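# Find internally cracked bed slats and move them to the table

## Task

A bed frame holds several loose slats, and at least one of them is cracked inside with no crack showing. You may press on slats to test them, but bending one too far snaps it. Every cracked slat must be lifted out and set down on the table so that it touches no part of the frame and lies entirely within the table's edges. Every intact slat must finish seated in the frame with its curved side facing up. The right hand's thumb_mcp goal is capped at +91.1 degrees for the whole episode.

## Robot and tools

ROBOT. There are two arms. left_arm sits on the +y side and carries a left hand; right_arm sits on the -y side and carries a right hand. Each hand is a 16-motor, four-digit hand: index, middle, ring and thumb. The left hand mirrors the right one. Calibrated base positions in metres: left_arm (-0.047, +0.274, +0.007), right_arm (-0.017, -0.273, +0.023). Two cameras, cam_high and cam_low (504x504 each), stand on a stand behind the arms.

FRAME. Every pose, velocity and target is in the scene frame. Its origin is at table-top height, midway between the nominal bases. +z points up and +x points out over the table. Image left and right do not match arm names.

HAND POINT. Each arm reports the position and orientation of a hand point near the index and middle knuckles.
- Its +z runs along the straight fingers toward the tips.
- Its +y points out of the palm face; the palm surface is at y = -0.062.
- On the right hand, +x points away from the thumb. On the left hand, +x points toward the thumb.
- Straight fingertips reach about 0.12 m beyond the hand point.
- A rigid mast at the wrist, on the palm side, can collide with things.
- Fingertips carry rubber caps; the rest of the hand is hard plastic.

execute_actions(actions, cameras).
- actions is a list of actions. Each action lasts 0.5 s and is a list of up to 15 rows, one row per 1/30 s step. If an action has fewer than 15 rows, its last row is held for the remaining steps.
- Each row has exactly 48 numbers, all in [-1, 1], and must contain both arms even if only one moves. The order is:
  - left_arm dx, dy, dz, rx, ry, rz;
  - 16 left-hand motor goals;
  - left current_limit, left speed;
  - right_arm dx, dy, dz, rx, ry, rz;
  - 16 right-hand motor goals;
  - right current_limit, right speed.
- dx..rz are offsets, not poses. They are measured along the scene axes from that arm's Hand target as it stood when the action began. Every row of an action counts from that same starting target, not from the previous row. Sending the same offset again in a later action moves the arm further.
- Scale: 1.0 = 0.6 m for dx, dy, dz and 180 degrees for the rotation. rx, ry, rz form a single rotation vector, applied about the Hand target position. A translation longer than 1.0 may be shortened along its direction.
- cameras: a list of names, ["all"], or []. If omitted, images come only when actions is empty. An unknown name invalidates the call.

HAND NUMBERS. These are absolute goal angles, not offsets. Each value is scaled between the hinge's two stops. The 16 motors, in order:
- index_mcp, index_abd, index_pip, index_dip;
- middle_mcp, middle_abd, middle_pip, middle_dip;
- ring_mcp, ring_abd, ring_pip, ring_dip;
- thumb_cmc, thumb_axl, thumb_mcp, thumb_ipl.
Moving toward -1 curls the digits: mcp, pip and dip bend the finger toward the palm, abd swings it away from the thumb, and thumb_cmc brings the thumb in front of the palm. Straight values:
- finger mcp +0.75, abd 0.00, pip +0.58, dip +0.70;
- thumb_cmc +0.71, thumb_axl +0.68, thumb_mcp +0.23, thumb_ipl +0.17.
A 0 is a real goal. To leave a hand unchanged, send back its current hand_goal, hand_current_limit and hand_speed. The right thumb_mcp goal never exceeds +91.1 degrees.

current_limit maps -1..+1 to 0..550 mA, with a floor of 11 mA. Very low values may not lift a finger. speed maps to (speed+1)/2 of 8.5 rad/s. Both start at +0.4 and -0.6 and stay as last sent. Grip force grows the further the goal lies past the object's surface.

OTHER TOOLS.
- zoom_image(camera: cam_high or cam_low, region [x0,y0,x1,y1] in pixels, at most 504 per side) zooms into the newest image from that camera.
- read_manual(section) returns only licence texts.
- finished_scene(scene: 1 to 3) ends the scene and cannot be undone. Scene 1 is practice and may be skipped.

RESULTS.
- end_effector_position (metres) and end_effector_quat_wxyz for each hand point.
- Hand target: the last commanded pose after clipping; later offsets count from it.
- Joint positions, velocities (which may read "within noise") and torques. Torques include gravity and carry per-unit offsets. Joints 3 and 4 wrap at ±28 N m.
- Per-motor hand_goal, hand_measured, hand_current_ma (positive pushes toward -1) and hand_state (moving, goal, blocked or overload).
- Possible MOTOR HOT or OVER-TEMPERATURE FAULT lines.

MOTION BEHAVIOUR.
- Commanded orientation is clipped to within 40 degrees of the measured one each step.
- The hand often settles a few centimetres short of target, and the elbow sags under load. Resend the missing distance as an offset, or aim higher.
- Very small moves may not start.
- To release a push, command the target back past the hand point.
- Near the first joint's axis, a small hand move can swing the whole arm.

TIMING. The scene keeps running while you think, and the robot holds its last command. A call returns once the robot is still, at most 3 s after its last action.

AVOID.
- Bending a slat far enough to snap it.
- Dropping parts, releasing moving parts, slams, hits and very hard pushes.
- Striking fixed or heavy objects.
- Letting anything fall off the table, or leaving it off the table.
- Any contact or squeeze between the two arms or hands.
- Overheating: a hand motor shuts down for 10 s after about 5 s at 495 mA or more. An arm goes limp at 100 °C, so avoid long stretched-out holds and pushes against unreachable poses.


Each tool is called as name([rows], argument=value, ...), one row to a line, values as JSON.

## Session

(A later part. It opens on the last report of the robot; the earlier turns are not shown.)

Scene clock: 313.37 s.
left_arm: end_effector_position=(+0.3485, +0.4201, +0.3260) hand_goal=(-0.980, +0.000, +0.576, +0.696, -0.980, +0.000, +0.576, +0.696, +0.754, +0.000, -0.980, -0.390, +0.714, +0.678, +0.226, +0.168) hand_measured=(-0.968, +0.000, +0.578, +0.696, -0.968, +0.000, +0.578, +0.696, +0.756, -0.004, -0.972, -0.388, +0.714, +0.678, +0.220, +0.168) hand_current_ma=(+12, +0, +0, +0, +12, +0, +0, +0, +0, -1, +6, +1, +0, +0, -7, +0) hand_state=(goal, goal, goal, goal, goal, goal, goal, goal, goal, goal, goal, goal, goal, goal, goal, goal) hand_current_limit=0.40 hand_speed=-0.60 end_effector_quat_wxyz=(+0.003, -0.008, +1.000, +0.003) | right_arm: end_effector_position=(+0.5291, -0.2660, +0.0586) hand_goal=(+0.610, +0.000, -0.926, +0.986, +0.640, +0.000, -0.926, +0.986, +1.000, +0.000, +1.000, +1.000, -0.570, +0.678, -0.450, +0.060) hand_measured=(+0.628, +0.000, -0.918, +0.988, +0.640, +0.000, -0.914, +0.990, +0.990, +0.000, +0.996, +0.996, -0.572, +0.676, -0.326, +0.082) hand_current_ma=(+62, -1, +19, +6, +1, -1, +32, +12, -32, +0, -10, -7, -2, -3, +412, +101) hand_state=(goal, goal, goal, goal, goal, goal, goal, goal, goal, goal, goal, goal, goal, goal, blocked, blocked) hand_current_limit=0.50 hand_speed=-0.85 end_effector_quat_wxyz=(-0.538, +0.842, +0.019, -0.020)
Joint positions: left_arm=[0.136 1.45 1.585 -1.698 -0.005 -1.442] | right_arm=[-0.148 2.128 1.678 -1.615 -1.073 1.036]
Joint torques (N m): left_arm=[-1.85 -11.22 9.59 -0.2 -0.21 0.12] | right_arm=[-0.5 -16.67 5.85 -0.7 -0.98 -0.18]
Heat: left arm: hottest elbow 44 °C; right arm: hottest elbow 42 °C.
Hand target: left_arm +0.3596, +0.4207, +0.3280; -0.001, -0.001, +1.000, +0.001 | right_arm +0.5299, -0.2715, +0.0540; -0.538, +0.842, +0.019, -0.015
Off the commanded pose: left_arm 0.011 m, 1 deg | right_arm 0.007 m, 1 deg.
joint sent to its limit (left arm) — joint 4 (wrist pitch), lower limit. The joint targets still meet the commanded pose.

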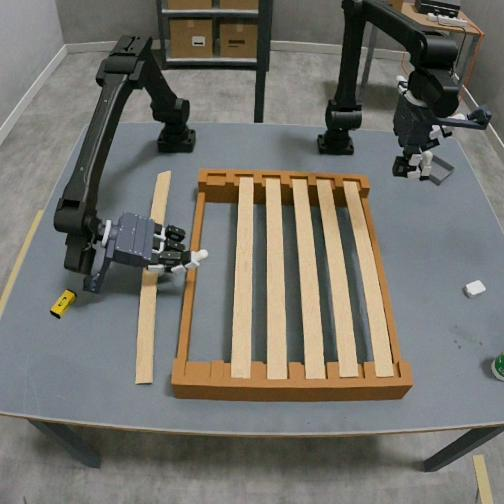

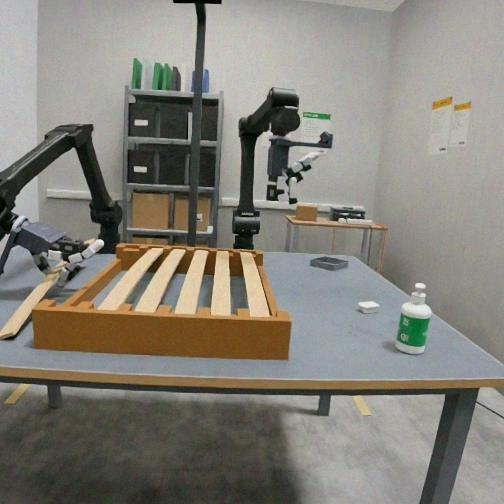

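execute_actions([
  [[0,0,0,0,0,0,-0.98,0,0.576,0.696,-0.98,0,0.576,0.696,0.754,0,-0.98,-0.39,0.714,0.678,0.226,0.168,0.4,-0.6,0,0,-0.022,0,0,0,0.61,0,-0.927,0.986,0.640,0,-0.927,0.986,1.0,0,1.0,1.0,-0.571,0.678,-0.45,0.0595,0.5,-0.85]],
  [[0,0,0,0,0,0,-0.98,0,0.576,0.696,-0.98,0,0.576,0.696,0.754,0,-0.98,-0.39,0.714,0.678,0.226,0.168,0.4,-0.6,0,0,-0.018,0,0,0,0.61,0,-0.927,0.986,0.640,0,-0.927,0.986,1.0,0,1.0,1.0,-0.571,0.678,-0.45,0.0595,0.5,-0.85]],
], cameras=["cam_high","cam_low"])

zoom_image(camera="cam_high", region=[50, 110, 310, 390])

zoom_image(camera="cam_low", region=[0, 200, 150, 350])

Scene clock: 316.97 s.
left_arm: end_effector_position=(+0.3485, +0.4201, +0.3260) hand_goal=(-0.980, +0.000, +0.576, +0.696, -0.980, +0.000, +0.576, +0.696, +0.754, +0.000, -0.980, -0.390, +0.714, +0.678, +0.226, +0.168) hand_measured=(-0.968, +0.000, +0.578, +0.696, -0.968, +0.000, +0.578, +0.696, +0.756, -0.004, -0.972, -0.388, +0.714, +0.678, +0.220, +0.168) hand_current_ma=(+12, +0, +0, +0, +12, +0, +0, +0, +0, -1, +6, +1, +0, +0, -7, +0) hand_state=(goal, goal, goal, goal, goal, goal, goal, goal, goal, goal, goal, goal, goal, goal, goal, goal) hand_current_limit=0.40 hand_speed=-0.60 end_effector_quat_wxyz=(+0.003, -0.008, +1.000, +0.003) | right_arm: end_effector_position=(+0.5301, -0.2662, +0.0363) hand_goal=(+0.610, +0.000, -0.926, +0.986, +0.640, +0.000, -0.926, +0.986, +1.000, +0.000, +1.000, +1.000, -0.570, +0.678, -0.450, +0.060) hand_measured=(+0.628, +0.000, -0.918, +0.988, +0.638, +0.000, -0.918, +0.990, +0.990, +0.000, +0.996, +0.996, -0.572, +0.676, -0.334, +0.082) hand_current_ma=(+62, -1, +19, +6, -2, -1, +24, +9, -32, +0, -10, -7, -6, -8, +412, +101) hand_state=(goal, goal, goal, goal, goal, goal, goal, goal, goal, goal, goal, goal, goal, goal, blocked, blocked) hand_current_limit=0.50 hand_speed=-0.85 end_effector_quat_wxyz=(-0.538, +0.843, +0.020, -0.018)
Joint positions: left_arm=[0.136 1.45 1.585 -1.698 -0.005 -1.442] | right_arm=[-0.148 2.155 1.662 -1.567 -1.073 1.036]
Joint torques (N m): left_arm=[-1.55 -11.52 9.61 -0.1 -0.21 0.11] | right_arm=[-0.56 -16.79 5.7 -0.66 -0.99 -0.19]
Heat: left arm: hottest elbow 44 °C; right arm: hottest elbow 41 °C.
Hand target: left_arm +0.3596, +0.4207, +0.3280; -0.001, -0.001, +1.000, +0.001 | right_arm +0.5298, -0.2714, +0.0300; -0.538, +0.842, +0.019, -0.015
Off the commanded pose: left_arm 0.011 m, 1 deg | right_arm 0.008 m, 0 deg.
joint sent to its limit (left arm) — joint 4 (wrist pitch), lower limit. The joint targets still meet the commanded pose.

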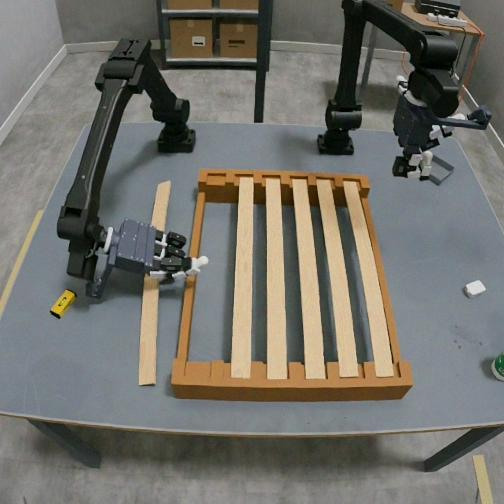

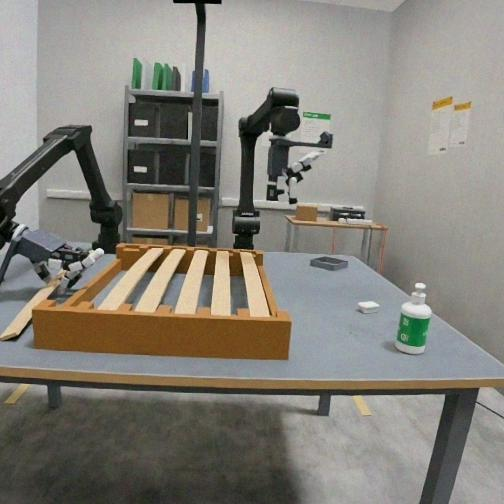

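Scaled by 1.800.

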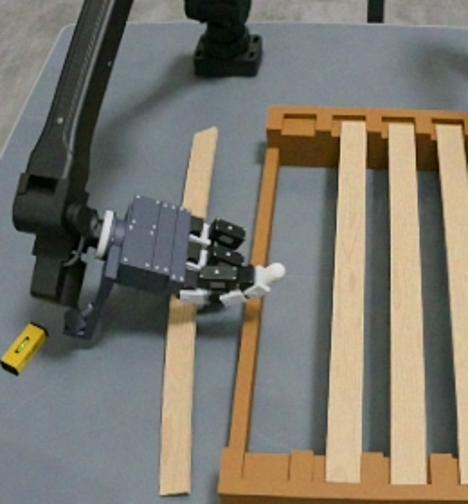

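Scaled by 3.360.

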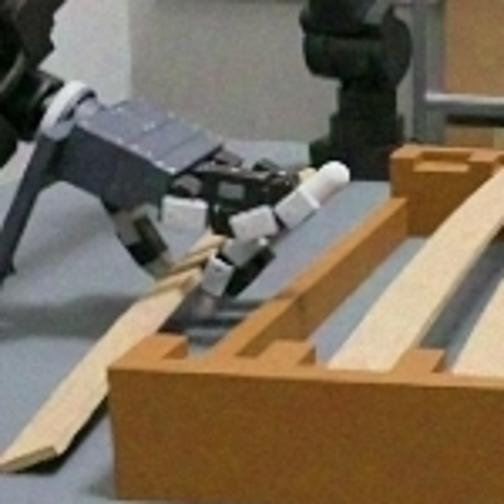

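execute_actions([
  [[0,0,0,0,0,0,-0.98,0,0.576,0.696,-0.98,0,0.576,0.696,0.754,0,-0.98,-0.39,0.714,0.678,0.226,0.168,0.4,-0.6,0,0,-0.012,0,0,0,0.61,0,-0.927,0.986,0.640,0,-0.927,0.986,1.0,0,1.0,1.0,-0.571,0.678,-0.45,0.0595,0.5,-0.85]],
], cameras=["cam_high","cam_low"])

zoom_image(camera="cam_low", region=[0, 220, 130, 350])

Scene clock: 321.10 s.
left_arm: end_effector_position=(+0.3485, +0.4201, +0.3260) hand_goal=(-0.980, +0.000, +0.576, +0.696, -0.980, +0.000, +0.576, +0.696, +0.754, +0.000, -0.980, -0.390, +0.714, +0.678, +0.226, +0.168) hand_measured=(-0.968, +0.000, +0.578, +0.696, -0.968, +0.000, +0.578, +0.696, +0.756, -0.004, -0.972, -0.388, +0.714, +0.678, +0.220, +0.168) hand_current_ma=(+12, +0, +0, +0, +12, +0, +0, +0, +0, -1, +6, +1, +0, +0, -7, +0) hand_state=(goal, goal, goal, goal, goal, goal, goal, goal, goal, goal, goal, goal, goal, goal, goal, goal) hand_current_limit=0.40 hand_speed=-0.60 end_effector_quat_wxyz=(+0.003, -0.008, +1.000, +0.003) | right_arm: end_effector_position=(+0.5313, -0.2663, +0.0320) hand_goal=(+0.610, +0.000, -0.926, +0.986, +0.640, +0.000, -0.926, +0.986, +1.000, +0.000, +1.000, +1.000, -0.570, +0.678, -0.450, +0.060) hand_measured=(+0.628, +0.000, -0.918, +0.988, +0.640, +0.000, -0.922, +0.988, +0.990, +0.000, +0.996, +0.996, -0.572, +0.676, -0.336, +0.082) hand_current_ma=(+62, -1, +19, +5, +1, -1, +8, +6, -32, +0, -10, -7, -6, -8, +413, +101) hand_state=(goal, goal, goal, goal, goal, goal, goal, goal, goal, goal, goal, goal, goal, goal, blocked, blocked) hand_current_limit=0.50 hand_speed=-0.85 end_effector_quat_wxyz=(-0.537, +0.843, +0.021, -0.016)
Joint positions: left_arm=[0.136 1.45 1.585 -1.698 -0.005 -1.442] | right_arm=[-0.148 2.16 1.659 -1.554 -1.074 1.036]
Joint torques (N m): left_arm=[-1.79 -11.34 9.51 -0.1 -0.21 0.13] | right_arm=[-0.5 -16.85 5.45 -0.58 -0.98 -0.21]
Heat: left arm: hottest elbow 44 °C; right arm: hottest elbow 40 °C.
Hand target: left_arm +0.3596, +0.4207, +0.3280; -0.001, -0.001, +1.000, +0.001 | right_arm +0.5299, -0.2714, +0.0230; -0.538, +0.842, +0.019, -0.015
Off the commanded pose: left_arm 0.011 m, 1 deg | right_arm 0.011 m, 0 deg.
joint sent to its limit (left arm) — joint 4 (wrist pitch), lower limit. The joint targets still meet the commanded pose.

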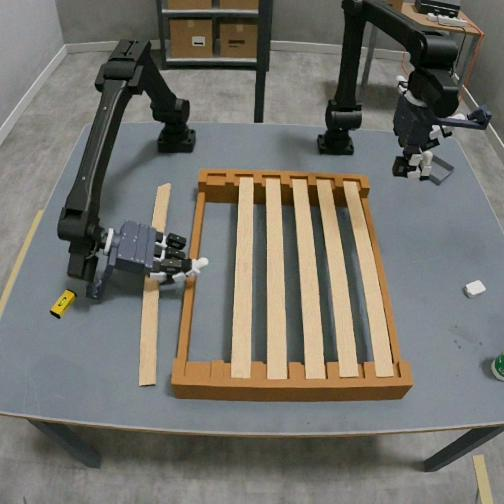

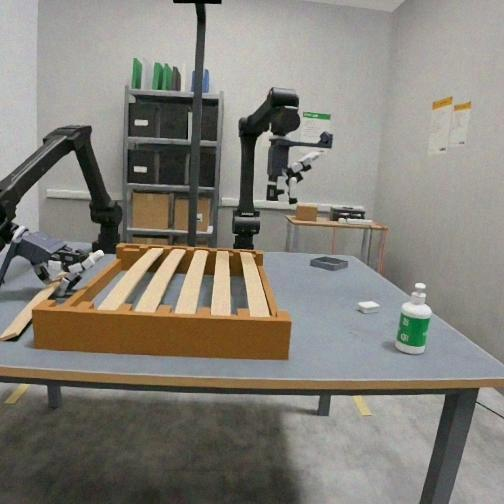

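Scaled by 3.877.

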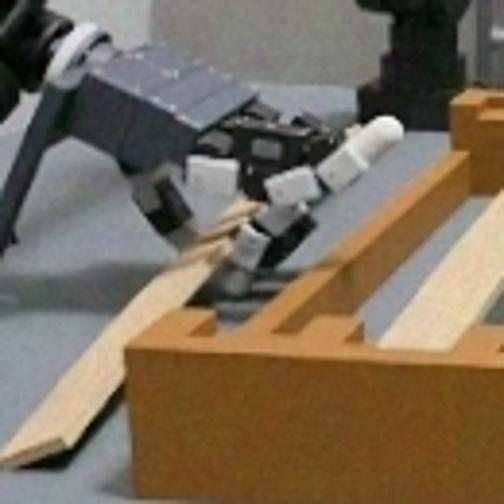

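execute_actions([
  [[0,0,0,0,0,0,-0.98,0,0.576,0.696,-0.98,0,0.576,0.696,0.754,0,-0.98,-0.39,0.714,0.678,0.226,0.168,0.4,-0.6,0,0,0.012,0,0,0,0.66,0,-0.927,0.986,0.66,0,-0.927,0.986,1.0,0,1.0,1.0,-0.571,0.678,-0.30,0.0595,0.5,-0.94]],
  [[0,0,0,0,0,0,-0.98,0,0.576,0.696,-0.98,0,0.576,0.696,0.754,0,-0.98,-0.39,0.714,0.678,0.226,0.168,0.4,-0.6,0,0,0,0,0,0,0.70,0,-0.927,0.986,0.70,0,-0.927,0.986,1.0,0,1.0,1.0,-0.571,0.678,-0.22,0.0595,0.5,-0.94]],
], cameras=["cam_high","cam_low"])

zoom_image(camera="cam_low", region=[0, 220, 130, 350])

zoom_image(camera="cam_high", region=[50, 110, 310, 390])

Scene clock: 325.03 s.
left_arm: end_effector_position=(+0.3485, +0.4201, +0.3260) hand_goal=(-0.980, +0.000, +0.576, +0.696, -0.980, +0.000, +0.576, +0.696, +0.754, +0.000, -0.980, -0.390, +0.714, +0.678, +0.226, +0.168) hand_measured=(-0.968, +0.000, +0.578, +0.696, -0.968, +0.000, +0.578, +0.696, +0.756, -0.004, -0.972, -0.388, +0.714, +0.678, +0.220, +0.168) hand_current_ma=(+12, +0, +0, +0, +12, +0, +0, +0, +0, -1, +6, +1, +0, +0, -7, +0) hand_state=(goal, goal, goal, goal, goal, goal, goal, goal, goal, goal, goal, goal, goal, goal, goal, goal) hand_current_limit=0.40 hand_speed=-0.60 end_effector_quat_wxyz=(+0.003, -0.008, +1.000, +0.003) | right_arm: end_effector_position=(+0.5313, -0.2674, +0.0320) hand_goal=(+0.700, +0.000, -0.926, +0.986, +0.700, +0.000, -0.926, +0.986, +1.000, +0.000, +1.000, +1.000, -0.570, +0.678, -0.220, +0.060) hand_measured=(+0.692, +0.000, -0.920, +0.988, +0.684, +0.000, -0.924, +0.986, +0.990, +0.000, +0.996, +0.996, -0.572, +0.676, -0.226, +0.060) hand_current_ma=(-24, -1, +15, +4, -52, -1, +4, +2, -32, +0, -10, -7, -4, -4, -24, +2) hand_state=(goal, goal, goal, goal, goal, goal, goal, goal, goal, goal, goal, goal, goal, goal, goal, goal) hand_current_limit=0.50 hand_speed=-0.94 end_effector_quat_wxyz=(-0.537, +0.843, +0.021, -0.015)
Joint positions: left_arm=[0.136 1.45 1.585 -1.698 -0.005 -1.442] | right_arm=[-0.15 2.16 1.659 -1.554 -1.074 1.035]
Joint torques (N m): left_arm=[-1.67 -11.4 9.69 -0.12 -0.2 0.12] | right_arm=[-0.21 -16.97 5.81 -1.1 -1 -0.18]
Heat: left arm: hottest elbow 44 °C; right arm: hottest elbow 40 °C.
Hand target: left_arm +0.3596, +0.4207, +0.3280; -0.001, -0.001, +1.000, +0.001 | right_arm +0.5299, -0.2714, +0.0302; -0.538, +0.842, +0.019, -0.015
Off the commanded pose: left_arm 0.011 m, 1 deg | right_arm 0.005 m, 0 deg.
joint sent to its limit (left arm) — joint 4 (wrist pitch), lower limit. The joint targets still meet the commanded pose.

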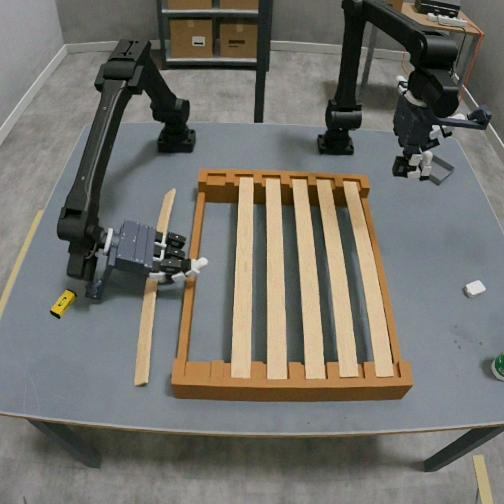

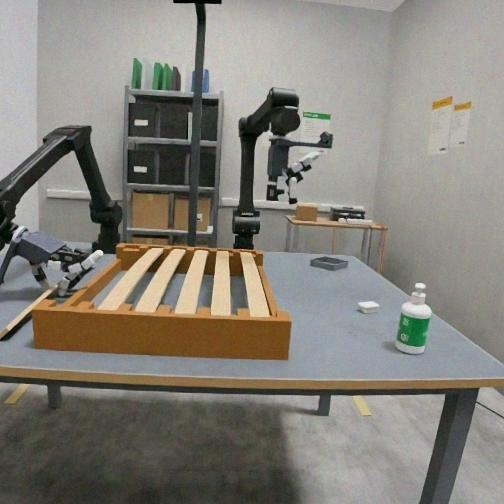

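Scaled by 3.877.

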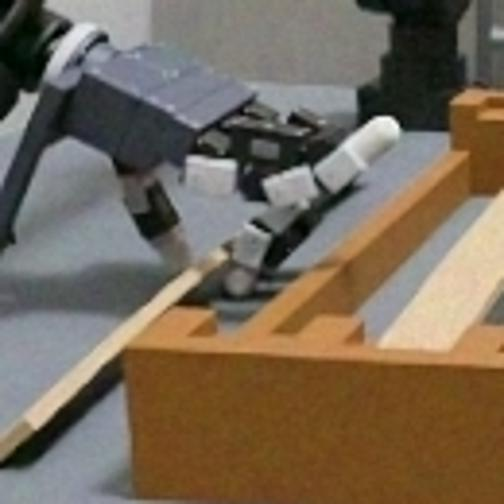

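Scaled by 1.800.

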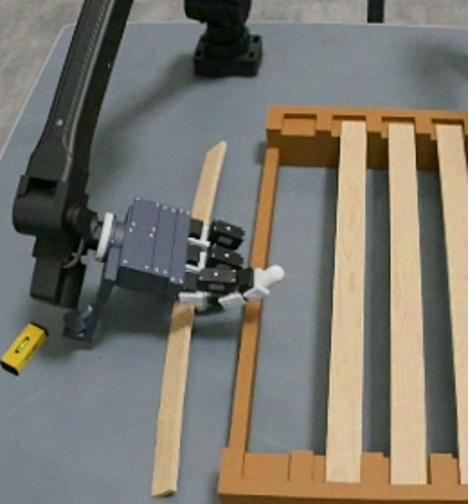

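execute_actions([
  [[0,0,0,0,0,0,-0.98,0,0.576,0.696,-0.98,0,0.576,0.696,0.754,0,-0.98,-0.39,0.714,0.678,0.226,0.168,0.4,-0.6,0,0,0,0,0,0,0.76,0,-0.927,0.986,0.76,0,-0.927,0.986,1.0,0,1.0,1.0,-0.571,0.678,-0.20,0.0595,0.5,-0.95]],
  [[0,0,0,0,0,0,-0.98,0,0.576,0.696,-0.98,0,0.576,0.696,0.754,0,-0.98,-0.39,0.714,0.678,0.226,0.168,0.4,-0.6,0,0,0,0,0,0,0.80,0,-0.927,0.986,0.80,0,-0.927,0.986,1.0,0,1.0,1.0,-0.571,0.678,-0.20,0.0595,0.5,-0.95]],
], cameras=["cam_high","cam_low"])

zoom_image(camera="cam_low", region=[0, 220, 130, 350])

zoom_image(camera="cam_high", region=[50, 110, 310, 390])

Scene clock: 332.47 s.
left_arm: end_effector_position=(+0.3485, +0.4201, +0.3260) hand_goal=(-0.980, +0.000, +0.576, +0.696, -0.980, +0.000, +0.576, +0.696, +0.754, +0.000, -0.980, -0.390, +0.714, +0.678, +0.226, +0.168) hand_measured=(-0.968, +0.000, +0.578, +0.696, -0.968, +0.000, +0.578, +0.696, +0.756, -0.004, -0.972, -0.388, +0.714, +0.678, +0.220, +0.168) hand_current_ma=(+12, +0, +0, +0, +12, +0, +0, +0, +0, -1, +6, +1, +0, +0, -7, +0) hand_state=(goal, goal, goal, goal, goal, goal, goal, goal, goal, goal, goal, goal, goal, goal, goal, goal) hand_current_limit=0.40 hand_speed=-0.60 end_effector_quat_wxyz=(+0.003, -0.008, +1.000, +0.003) | right_arm: end_effector_position=(+0.5313, -0.2674, +0.0320) hand_goal=(+0.800, +0.000, -0.926, +0.986, +0.800, +0.000, -0.926, +0.986, +1.000, +0.000, +1.000, +1.000, -0.570, +0.678, -0.200, +0.060) hand_measured=(+0.790, +0.000, -0.920, +0.988, +0.782, +0.000, -0.924, +0.986, +0.990, +0.000, +0.996, +0.996, -0.572, +0.676, -0.222, +0.056) hand_current_ma=(-29, -1, +15, +4, -57, -1, +4, +2, -32, +0, -10, -7, -4, -4, -91, -13) hand_state=(goal, goal, goal, goal, goal, goal, goal, goal, goal, goal, goal, goal, goal, goal, blocked, goal) hand_current_limit=0.50 hand_speed=-0.95 end_effector_quat_wxyz=(-0.537, +0.843, +0.021, -0.015)
Joint positions: left_arm=[0.136 1.45 1.585 -1.698 -0.005 -1.442] | right_arm=[-0.15 2.16 1.659 -1.554 -1.074 1.035]
Joint torques (N m): left_arm=[-1.85 -11.4 9.5 -0.1 -0.21 0.11] | right_arm=[-0.03 -17.14 5.85 -1.09 -1.01 -0.19]
Heat: left arm: hottest elbow 44 °C; right arm: hottest elbow 39 °C.
Hand target: left_arm +0.3596, +0.4207, +0.3280; -0.001, -0.001, +1.000, +0.001 | right_arm +0.5299, -0.2714, +0.0302; -0.538, +0.842, +0.019, -0.015
Off the commanded pose: left_arm 0.011 m, 1 deg | right_arm 0.005 m, 0 deg.
joint sent to its limit (left arm) — joint 4 (wrist pitch), lower limit. The joint targets still meet the commanded pose.

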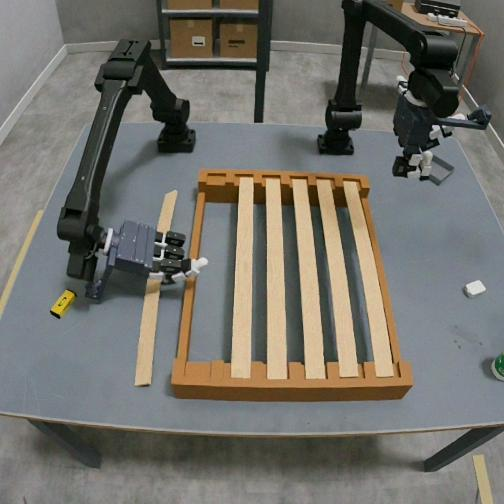

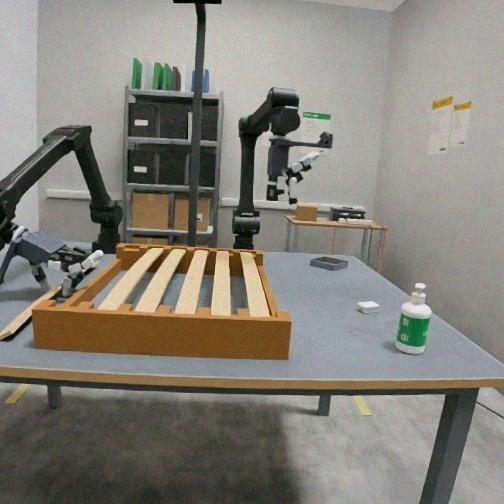

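Scaled by 3.877.

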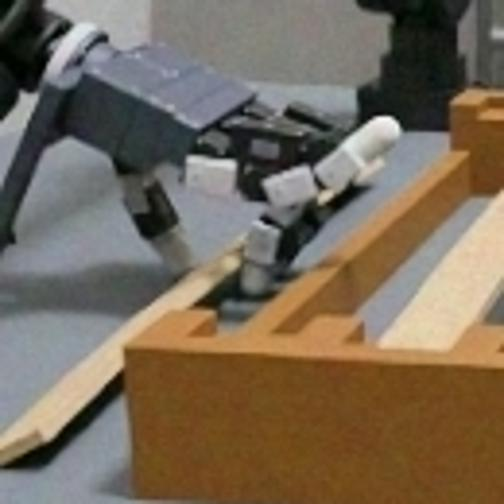

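Scaled by 1.800.

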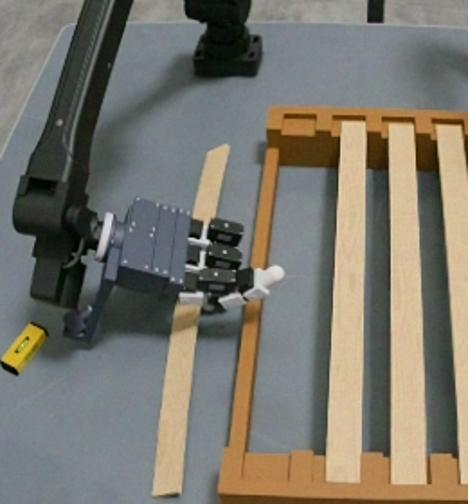

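execute_actions([
  [[0,0,0,0,0,0,-0.98,0,0.576,0.696,-0.98,0,0.576,0.696,0.754,0,-0.98,-0.39,0.714,0.678,0.226,0.168,0.4,-0.6,0,0,0,0,0,0,0.84,0,-0.927,0.986,0.84,0,-0.927,0.986,1.0,0,1.0,1.0,-0.571,0.678,-0.17,0.0595,0.5,-0.95]],
  [[0,0,0,0,0,0,-0.98,0,0.576,0.696,-0.98,0,0.576,0.696,0.754,0,-0.98,-0.39,0.714,0.678,0.226,0.168,0.4,-0.6,0,0,0,0,0,0,0.87,0,-0.927,0.986,0.87,0,-0.927,0.986,1.0,0,1.0,1.0,-0.571,0.678,-0.14,0.0595,0.5,-0.95]],
], cameras=["all"])

zoom_image(camera="cam_low", region=[0, 220, 130, 350])

zoom_image(camera="cam_high", region=[50, 110, 310, 390])

Scene clock: 339.63 s.
left_arm: end_effector_position=(+0.3485, +0.4201, +0.3260) hand_goal=(-0.980, +0.000, +0.576, +0.696, -0.980, +0.000, +0.576, +0.696, +0.754, +0.000, -0.980, -0.390, +0.714, +0.678, +0.226, +0.168) hand_measured=(-0.968, +0.000, +0.578, +0.696, -0.968, +0.000, +0.578, +0.696, +0.756, -0.004, -0.972, -0.388, +0.714, +0.678, +0.220, +0.168) hand_current_ma=(+12, +0, +0, +0, +12, +0, +0, +0, +0, -1, +6, +1, +0, +0, -7, +0) hand_state=(goal, goal, goal, goal, goal, goal, goal, goal, goal, goal, goal, goal, goal, goal, goal, goal) hand_current_limit=0.40 hand_speed=-0.60 end_effector_quat_wxyz=(+0.003, -0.008, +1.000, +0.003) | right_arm: end_effector_position=(+0.5318, -0.2666, +0.0326) hand_goal=(+0.870, +0.000, -0.926, +0.986, +0.870, +0.000, -0.926, +0.986, +1.000, +0.000, +1.000, +1.000, -0.570, +0.678, -0.140, +0.060) hand_measured=(+0.864, +0.000, -0.920, +0.988, +0.852, +0.000, -0.924, +0.986, +0.990, +0.000, +0.996, +0.996, -0.572, +0.676, -0.198, +0.046) hand_current_ma=(-16, -1, +16, +4, -60, -1, +4, +2, -32, +0, -10, -7, -3, -4, -290, -63) hand_state=(goal, goal, goal, goal, goal, goal, goal, goal, goal, goal, goal, goal, goal, goal, blocked, goal) hand_current_limit=0.50 hand_speed=-0.95 end_effector_quat_wxyz=(-0.539, +0.842, +0.020, -0.014)
Joint positions: left_arm=[0.136 1.45 1.585 -1.698 -0.005 -1.442] | right_arm=[-0.15 2.16 1.659 -1.554 -1.079 1.035]
Joint torques (N m): left_arm=[-1.73 -11.4 9.58 -0.14 -0.2 0.12] | right_arm=[-0.32 -17.26 5.79 -0.95 -0.76 -0.18]
Heat: left arm: hottest elbow 45 °C; right arm: hottest elbow 39 °C.
Hand target: left_arm +0.3596, +0.4207, +0.3280; -0.001, -0.001, +1.000, +0.001 | right_arm +0.5299, -0.2714, +0.0302; -0.538, +0.842, +0.019, -0.015
Off the commanded pose: left_arm 0.011 m, 1 deg | right_arm 0.006 m, 0 deg.
joint sent to its limit (left arm) — joint 4 (wrist pitch), lower limit. The joint targets still meet the commanded pose.

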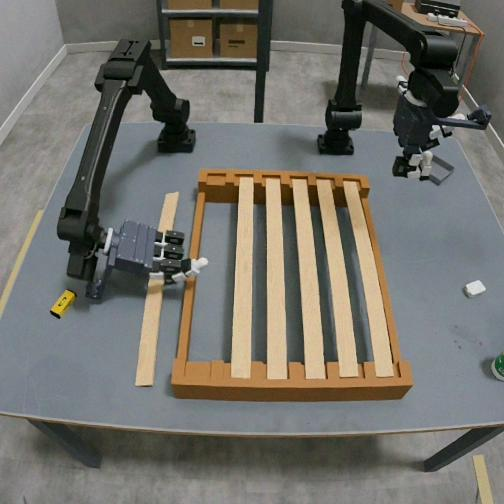

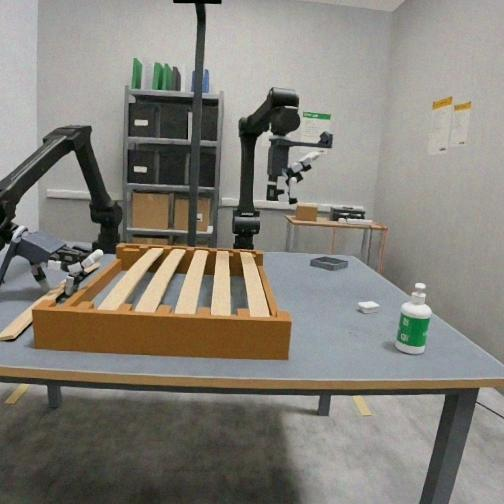

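Scaled by 3.877.

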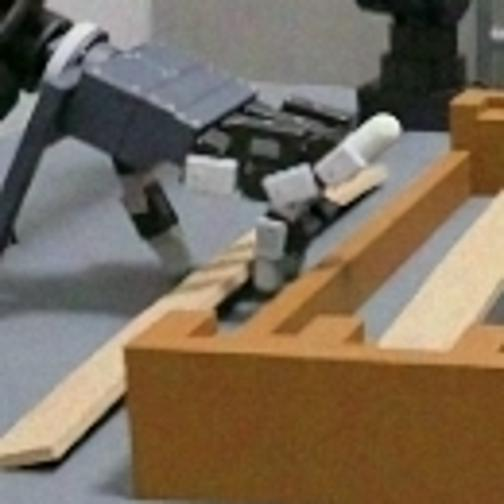

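Scaled by 1.800.

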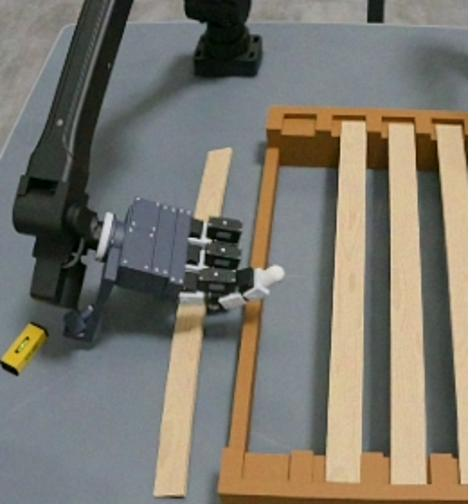

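execute_actions([
  [[0,0,0,0,0,0,-0.98,0,0.576,0.696,-0.98,0,0.576,0.696,0.754,0,-0.98,-0.39,0.714,0.678,0.226,0.168,0.4,-0.6,0,0,0,0,0,0,0.92,0,-0.927,0.986,0.92,0,-0.927,0.986,1.0,0,1.0,1.0,-0.571,0.678,-0.19,0.0595,0.5,-0.95]],
  [[0,0,0,0,0,0,-0.98,0,0.576,0.696,-0.98,0,0.576,0.696,0.754,0,-0.98,-0.39,0.714,0.678,0.226,0.168,0.4,-0.6,0,0,0,0,0,0,0.97,0,-0.927,0.986,0.97,0,-0.927,0.986,1.0,0,1.0,1.0,-0.571,0.678,-0.19,0.0595,0.5,-0.95]],
], cameras=["all"])

zoom_image(camera="cam_low", region=[0, 220, 130, 350])

zoom_image(camera="cam_high", region=[50, 110, 310, 390])

Scene clock: 342.93 s.
left_arm: end_effector_position=(+0.3485, +0.4201, +0.3260) hand_goal=(-0.980, +0.000, +0.576, +0.696, -0.980, +0.000, +0.576, +0.696, +0.754, +0.000, -0.980, -0.390, +0.714, +0.678, +0.226, +0.168) hand_measured=(-0.968, +0.000, +0.578, +0.696, -0.968, +0.000, +0.578, +0.696, +0.756, -0.004, -0.972, -0.388, +0.714, +0.678, +0.220, +0.168) hand_current_ma=(+12, +0, +0, +0, +12, +0, +0, +0, +0, -1, +6, +1, +0, +0, -7, +0) hand_state=(goal, goal, goal, goal, goal, goal, goal, goal, goal, goal, goal, goal, goal, goal, goal, goal) hand_current_limit=0.40 hand_speed=-0.60 end_effector_quat_wxyz=(+0.003, -0.008, +1.000, +0.003) | right_arm: end_effector_position=(+0.5318, -0.2666, +0.0326) hand_goal=(+0.970, +0.000, -0.926, +0.986, +0.970, +0.000, -0.926, +0.986, +1.000, +0.000, +1.000, +1.000, -0.570, +0.678, -0.190, +0.060) hand_measured=(+0.952, +0.000, -0.922, +0.988, +0.950, +0.000, -0.924, +0.986, +0.990, +0.000, +0.996, +0.996, -0.572, +0.676, -0.200, +0.046) hand_current_ma=(-57, -1, +10, +4, -64, -1, +4, +2, -32, +0, -10, -7, -3, -4, -40, -63) hand_state=(goal, goal, goal, goal, goal, goal, goal, goal, goal, goal, goal, goal, goal, goal, goal, goal) hand_current_limit=0.50 hand_speed=-0.95 end_effector_quat_wxyz=(-0.539, +0.842, +0.020, -0.014)
Joint positions: left_arm=[0.136 1.45 1.585 -1.698 -0.005 -1.442] | right_arm=[-0.15 2.16 1.659 -1.554 -1.079 1.035]
Joint torques (N m): left_arm=[-1.67 -11.46 9.63 -0.13 -0.22 0.12] | right_arm=[-0.03 -17.32 5.82 -1.18 -0.75 -0.16]
Heat: left arm: hottest elbow 45 °C; right arm: hottest elbow 39 °C.
Hand target: left_arm +0.3596, +0.4207, +0.3280; -0.001, -0.001, +1.000, +0.001 | right_arm +0.5299, -0.2714, +0.0302; -0.538, +0.842, +0.019, -0.015
Off the commanded pose: left_arm 0.011 m, 1 deg | right_arm 0.006 m, 0 deg.
joint sent to its limit (left arm) — joint 4 (wrist pitch), lower limit. The joint targets still meet the commanded pose.

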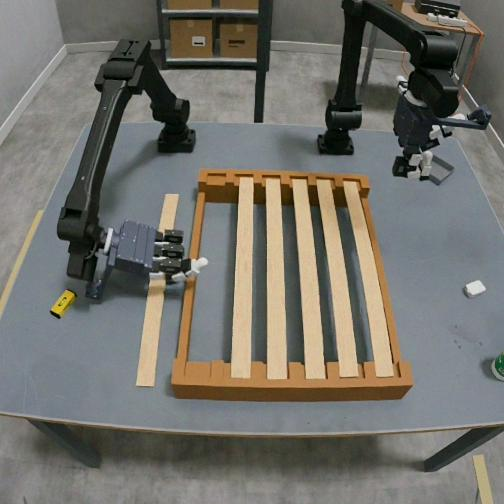

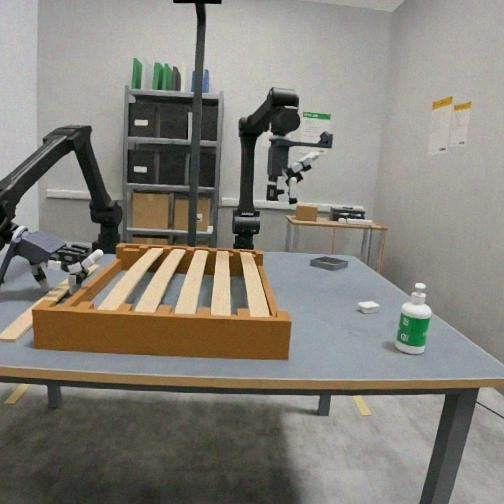

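Scaled by 3.877.

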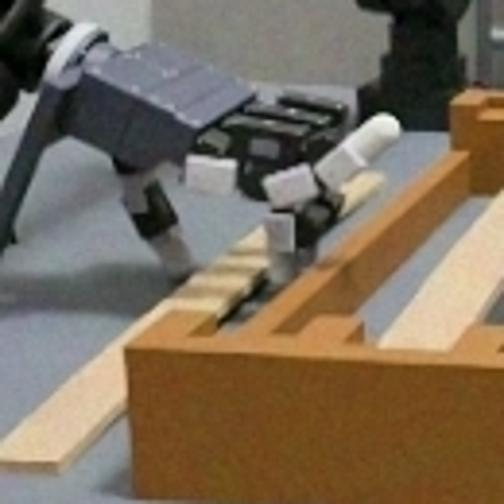

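Scaled by 1.800.

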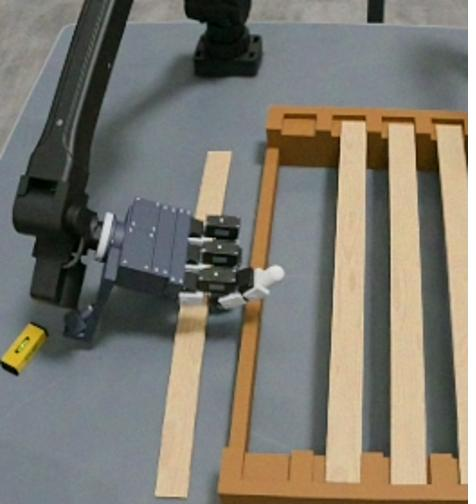

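execute_actions([
  [[0,0,0,0,0,0,-0.98,0,0.576,0.696,-0.98,0,0.576,0.696,0.754,0,-0.98,-0.39,0.714,0.678,0.226,0.168,0.4,-0.6,0,0,0.01,0,0,0,1.0,0,-0.927,0.986,1.0,0,-0.927,0.986,1.0,0,1.0,1.0,-0.571,0.678,-0.16,0.0595,0.5,-0.95]],
  [[0,0,0,0,0,0,-0.98,0,0.576,0.696,-0.98,0,0.576,0.696,0.754,0,-0.98,-0.39,0.714,0.678,0.226,0.168,0.4,-0.6,0,0,0.015,0,0,0,1.0,0,-0.927,0.986,1.0,0,-0.927,0.986,1.0,0,1.0,1.0,-0.571,0.678,-0.1,0.0595,0.5,-0.95]],
  [[0,0,0,0,0,0,-0.98,0,0.576,0.696,-0.98,0,0.576,0.696,0.754,0,-0.98,-0.39,0.714,0.678,0.226,0.168,0.4,-0.6,0,0,0.02,0,0,0,1.0,0,-0.927,0.986,1.0,0,-0.927,0.986,1.0,0,1.0,1.0,-0.571,0.678,-0.05,0.0595,0.5,-0.95]],
], cameras=["all"])

zoom_image(camera="cam_low", region=[0, 220, 130, 350])

zoom_image(camera="cam_high", region=[50, 110, 310, 390])

Scene clock: 347.60 s.
left_arm: end_effector_position=(+0.3485, +0.4201, +0.3260) hand_goal=(-0.980, +0.000, +0.576, +0.696, -0.980, +0.000, +0.576, +0.696, +0.754, +0.000, -0.980, -0.390, +0.714, +0.678, +0.226, +0.168) hand_measured=(-0.968, +0.000, +0.578, +0.696, -0.968, +0.000, +0.578, +0.696, +0.756, -0.004, -0.972, -0.388, +0.714, +0.678, +0.220, +0.168) hand_current_ma=(+12, +0, +0, +0, +12, +0, +0, +0, +0, -1, +6, +1, +0, +0, -7, +0) hand_state=(goal, goal, goal, goal, goal, goal, goal, goal, goal, goal, goal, goal, goal, goal, goal, goal) hand_current_limit=0.40 hand_speed=-0.60 end_effector_quat_wxyz=(+0.003, -0.008, +1.000, +0.003) | right_arm: end_effector_position=(+0.5248, -0.2656, +0.0497) hand_goal=(+1.000, +0.000, -0.926, +0.986, +1.000, +0.000, -0.926, +0.986, +1.000, +0.000, +1.000, +1.000, -0.570, +0.678, -0.050, +0.060) hand_measured=(+0.982, +0.000, -0.922, +0.988, +0.982, +0.000, -0.924, +0.986, +0.990, +0.000, +0.996, +0.996, -0.572, +0.676, -0.052, +0.058) hand_current_ma=(-57, -1, +9, +4, -64, -1, +4, +2, -32, +0, -10, -7, -7, -4, -6, -6) hand_state=(goal, goal, goal, goal, goal, goal, goal, goal, goal, goal, goal, goal, goal, goal, goal, goal) hand_current_limit=0.50 hand_speed=-0.95 end_effector_quat_wxyz=(-0.540, +0.841, +0.015, -0.023)
Joint positions: left_arm=[0.136 1.45 1.585 -1.698 -0.005 -1.442] | right_arm=[-0.15 2.134 1.659 -1.6 -1.077 1.035]
Joint torques (N m): left_arm=[-1.96 -11.34 9.59 -0.08 -0.22 0.11] | right_arm=[-0.73 -17.96 7.19 -1.44 -0.87 -0.18]
Heat: left arm: hottest elbow 45 °C; right arm: hottest elbow 39 °C.
Hand target: left_arm +0.3596, +0.4207, +0.3280; -0.001, -0.001, +1.000, +0.001 | right_arm +0.5299, -0.2714, +0.0571; -0.538, +0.842, +0.019, -0.015
Off the commanded pose: left_arm 0.011 m, 1 deg | right_arm 0.011 m, 1 deg.
joint sent to its limit (left arm) — joint 4 (wrist pitch), lower limit. The joint targets still meet the commanded pose.

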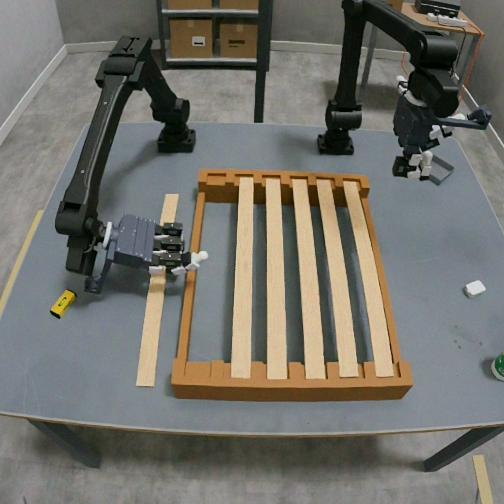

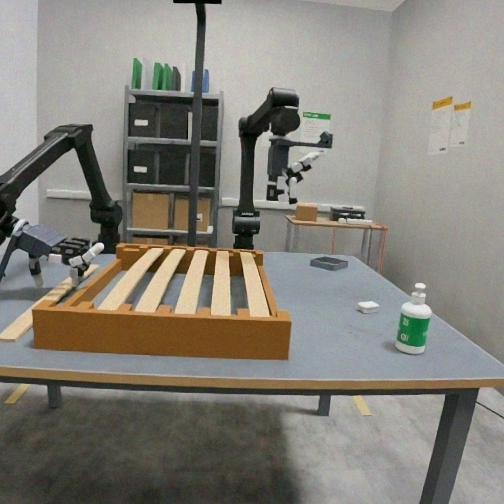

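Scaled by 3.877.

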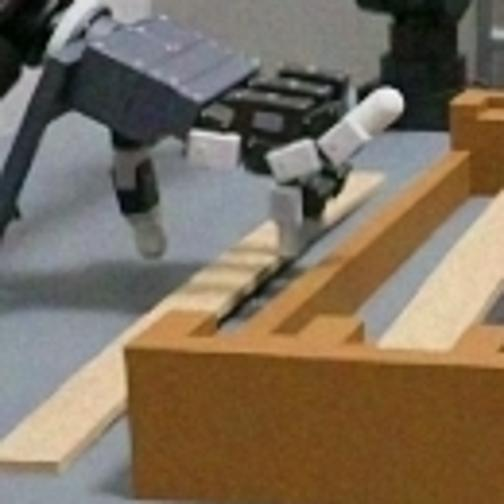

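Scaled by 1.800.

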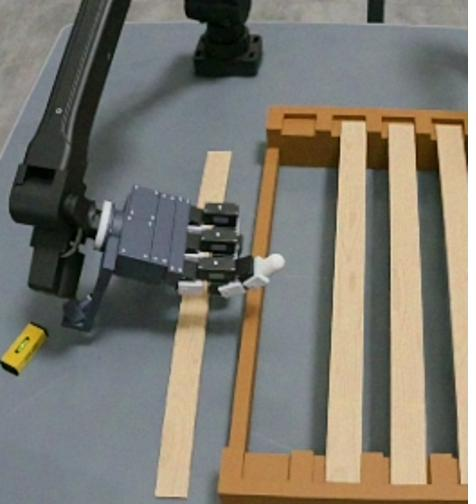

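Slat is flat. Continue lifting.

execute_actions([
  [[0,0,0,0,0,0,-0.98,0,0.576,0.696,-0.98,0,0.576,0.696,0.754,0,-0.98,-0.39,0.714,0.678,0.226,0.168,0.4,-0.6,0,0,0.04,0,0,0,1.0,0,-0.927,0.986,1.0,0,-0.927,0.986,1.0,0,1.0,1.0,-0.571,0.678,0.1,0.0595,0.5,-0.9]],
  [[0,0,0,0,0,0,-0.98,0,0.576,0.696,-0.98,0,0.576,0.696,0.754,0,-0.98,-0.39,0.714,0.678,0.226,0.168,0.4,-0.6,0,0,0.07,0,0,0,1.0,0,-0.927,0.986,1.0,0,-0.927,0.986,1.0,0,1.0,1.0,-0.571,0.678,0.1,0.0595,0.5,-0.9]],
  [[0,0,0,0,0,0,-0.98,0,0.576,0.696,-0.98,0,0.576,0.696,0.754,0,-0.98,-0.39,0.714,0.678,0.226,0.168,0.4,-0.6,0,0,0.08,0,0,0,1.0,0,-0.927,0.986,1.0,0,-0.927,0.986,1.0,0,1.0,1.0,-0.571,0.678,0.1,0.0595,0.5,-0.9]],
], cameras=["all"])

zoom_image(camera="cam_low", region=[0, 200, 300, 370])

zoom_image(camera="cam_high", region=[110, 150, 430, 410])

Scene clock: 352.03 s.
left_arm: end_effector_position=(+0.3485, +0.4201, +0.3260) hand_goal=(-0.980, +0.000, +0.576, +0.696, -0.980, +0.000, +0.576, +0.696, +0.754, +0.000, -0.980, -0.390, +0.714, +0.678, +0.226, +0.168) hand_measured=(-0.968, +0.000, +0.578, +0.696, -0.968, +0.000, +0.578, +0.696, +0.756, -0.004, -0.972, -0.388, +0.714, +0.678, +0.220, +0.168) hand_current_ma=(+12, +0, +0, +0, +12, +0, +0, +0, +0, -1, +6, +1, +0, +0, -7, +0) hand_state=(goal, goal, goal, goal, goal, goal, goal, goal, goal, goal, goal, goal, goal, goal, goal, goal) hand_current_limit=0.40 hand_speed=-0.60 end_effector_quat_wxyz=(+0.003, -0.008, +1.000, +0.003) | right_arm: end_effector_position=(+0.5216, -0.2666, +0.1647) hand_goal=(+1.000, +0.000, -0.926, +0.986, +1.000, +0.000, -0.926, +0.986, +1.000, +0.000, +1.000, +1.000, -0.570, +0.678, +0.100, +0.060) hand_measured=(+0.984, +0.000, -0.922, +0.988, +0.982, +0.000, -0.924, +0.986, +0.990, +0.000, +0.996, +0.996, -0.572, +0.676, +0.096, +0.058) hand_current_ma=(-52, -1, +9, +4, -58, -1, +4, +2, -32, +0, -10, -7, -4, -4, -12, -6) hand_state=(goal, goal, goal, goal, goal, goal, goal, goal, goal, goal, goal, goal, goal, goal, goal, goal) hand_current_limit=0.50 hand_speed=-0.90 end_effector_quat_wxyz=(-0.525, +0.851, +0.010, +0.010)
Joint positions: left_arm=[0.136 1.45 1.585 -1.698 -0.005 -1.442] | right_arm=[-0.15 1.948 1.703 -1.681 -1.073 1.141]
Joint torques (N m): left_arm=[-1.9 -11.22 9.59 -0.12 -0.19 0.13] | right_arm=[-0.32 -15.03 9.42 -1.01 -1.1 0.06]
Heat: left arm: hottest elbow 45 °C; right arm: hottest elbow 39 °C.
Hand target: left_arm +0.3596, +0.4207, +0.3280; -0.001, -0.001, +1.000, +0.001 | right_arm +0.5298, -0.2713, +0.1710; -0.539, +0.842, +0.019, -0.015
Off the commanded pose: left_arm 0.011 m, 1 deg | right_arm 0.011 m, 4 deg.
joint sent to its limit (left arm) — joint 4 (wrist pitch), lower limit. The joint targets still meet the commanded pose.
joint sent to its limit (right arm) — joint 4 (wrist pitch), lower limit. The joint targets are off in orientation, not in position.

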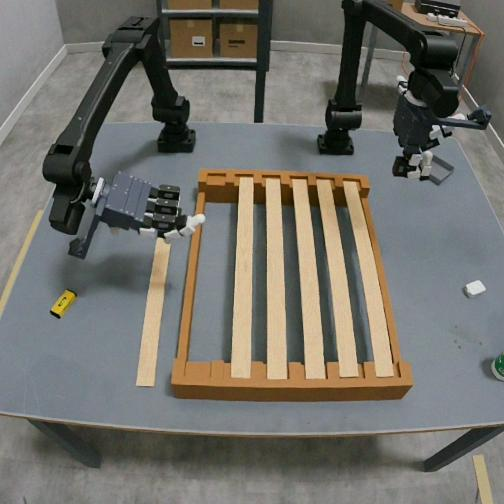

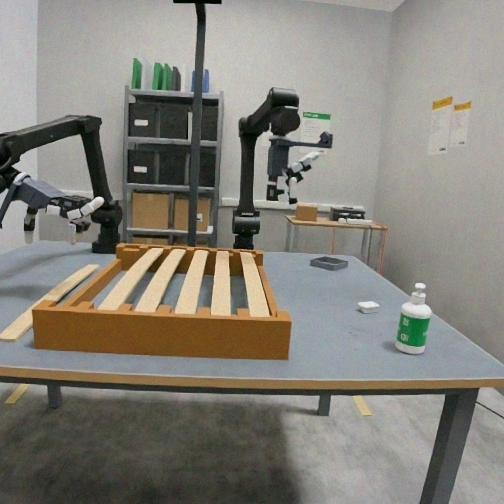

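Scaled by 1.680.

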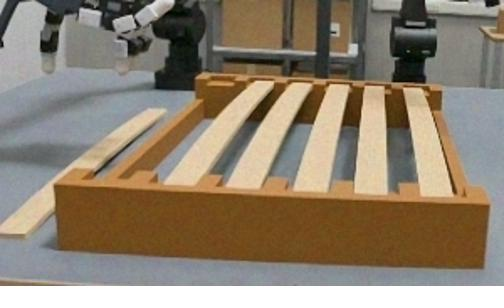

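Scaled by 1.575.

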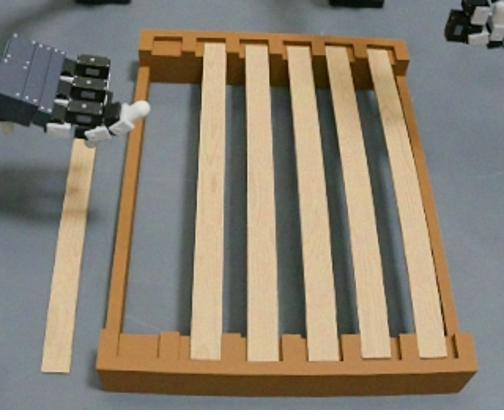

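zoom_image(camera="cam_high", region=[160, 340, 420, 410])

zoom_image(camera="cam_high", region=[190, 160, 380, 210])

Scaled by 1.938.

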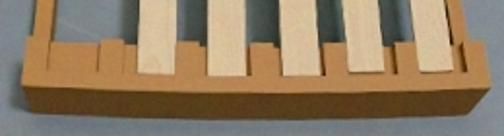

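Scaled by 2.653.

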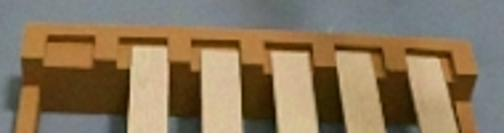

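finished_scene(scene=3)

The scene is finished: the task was done.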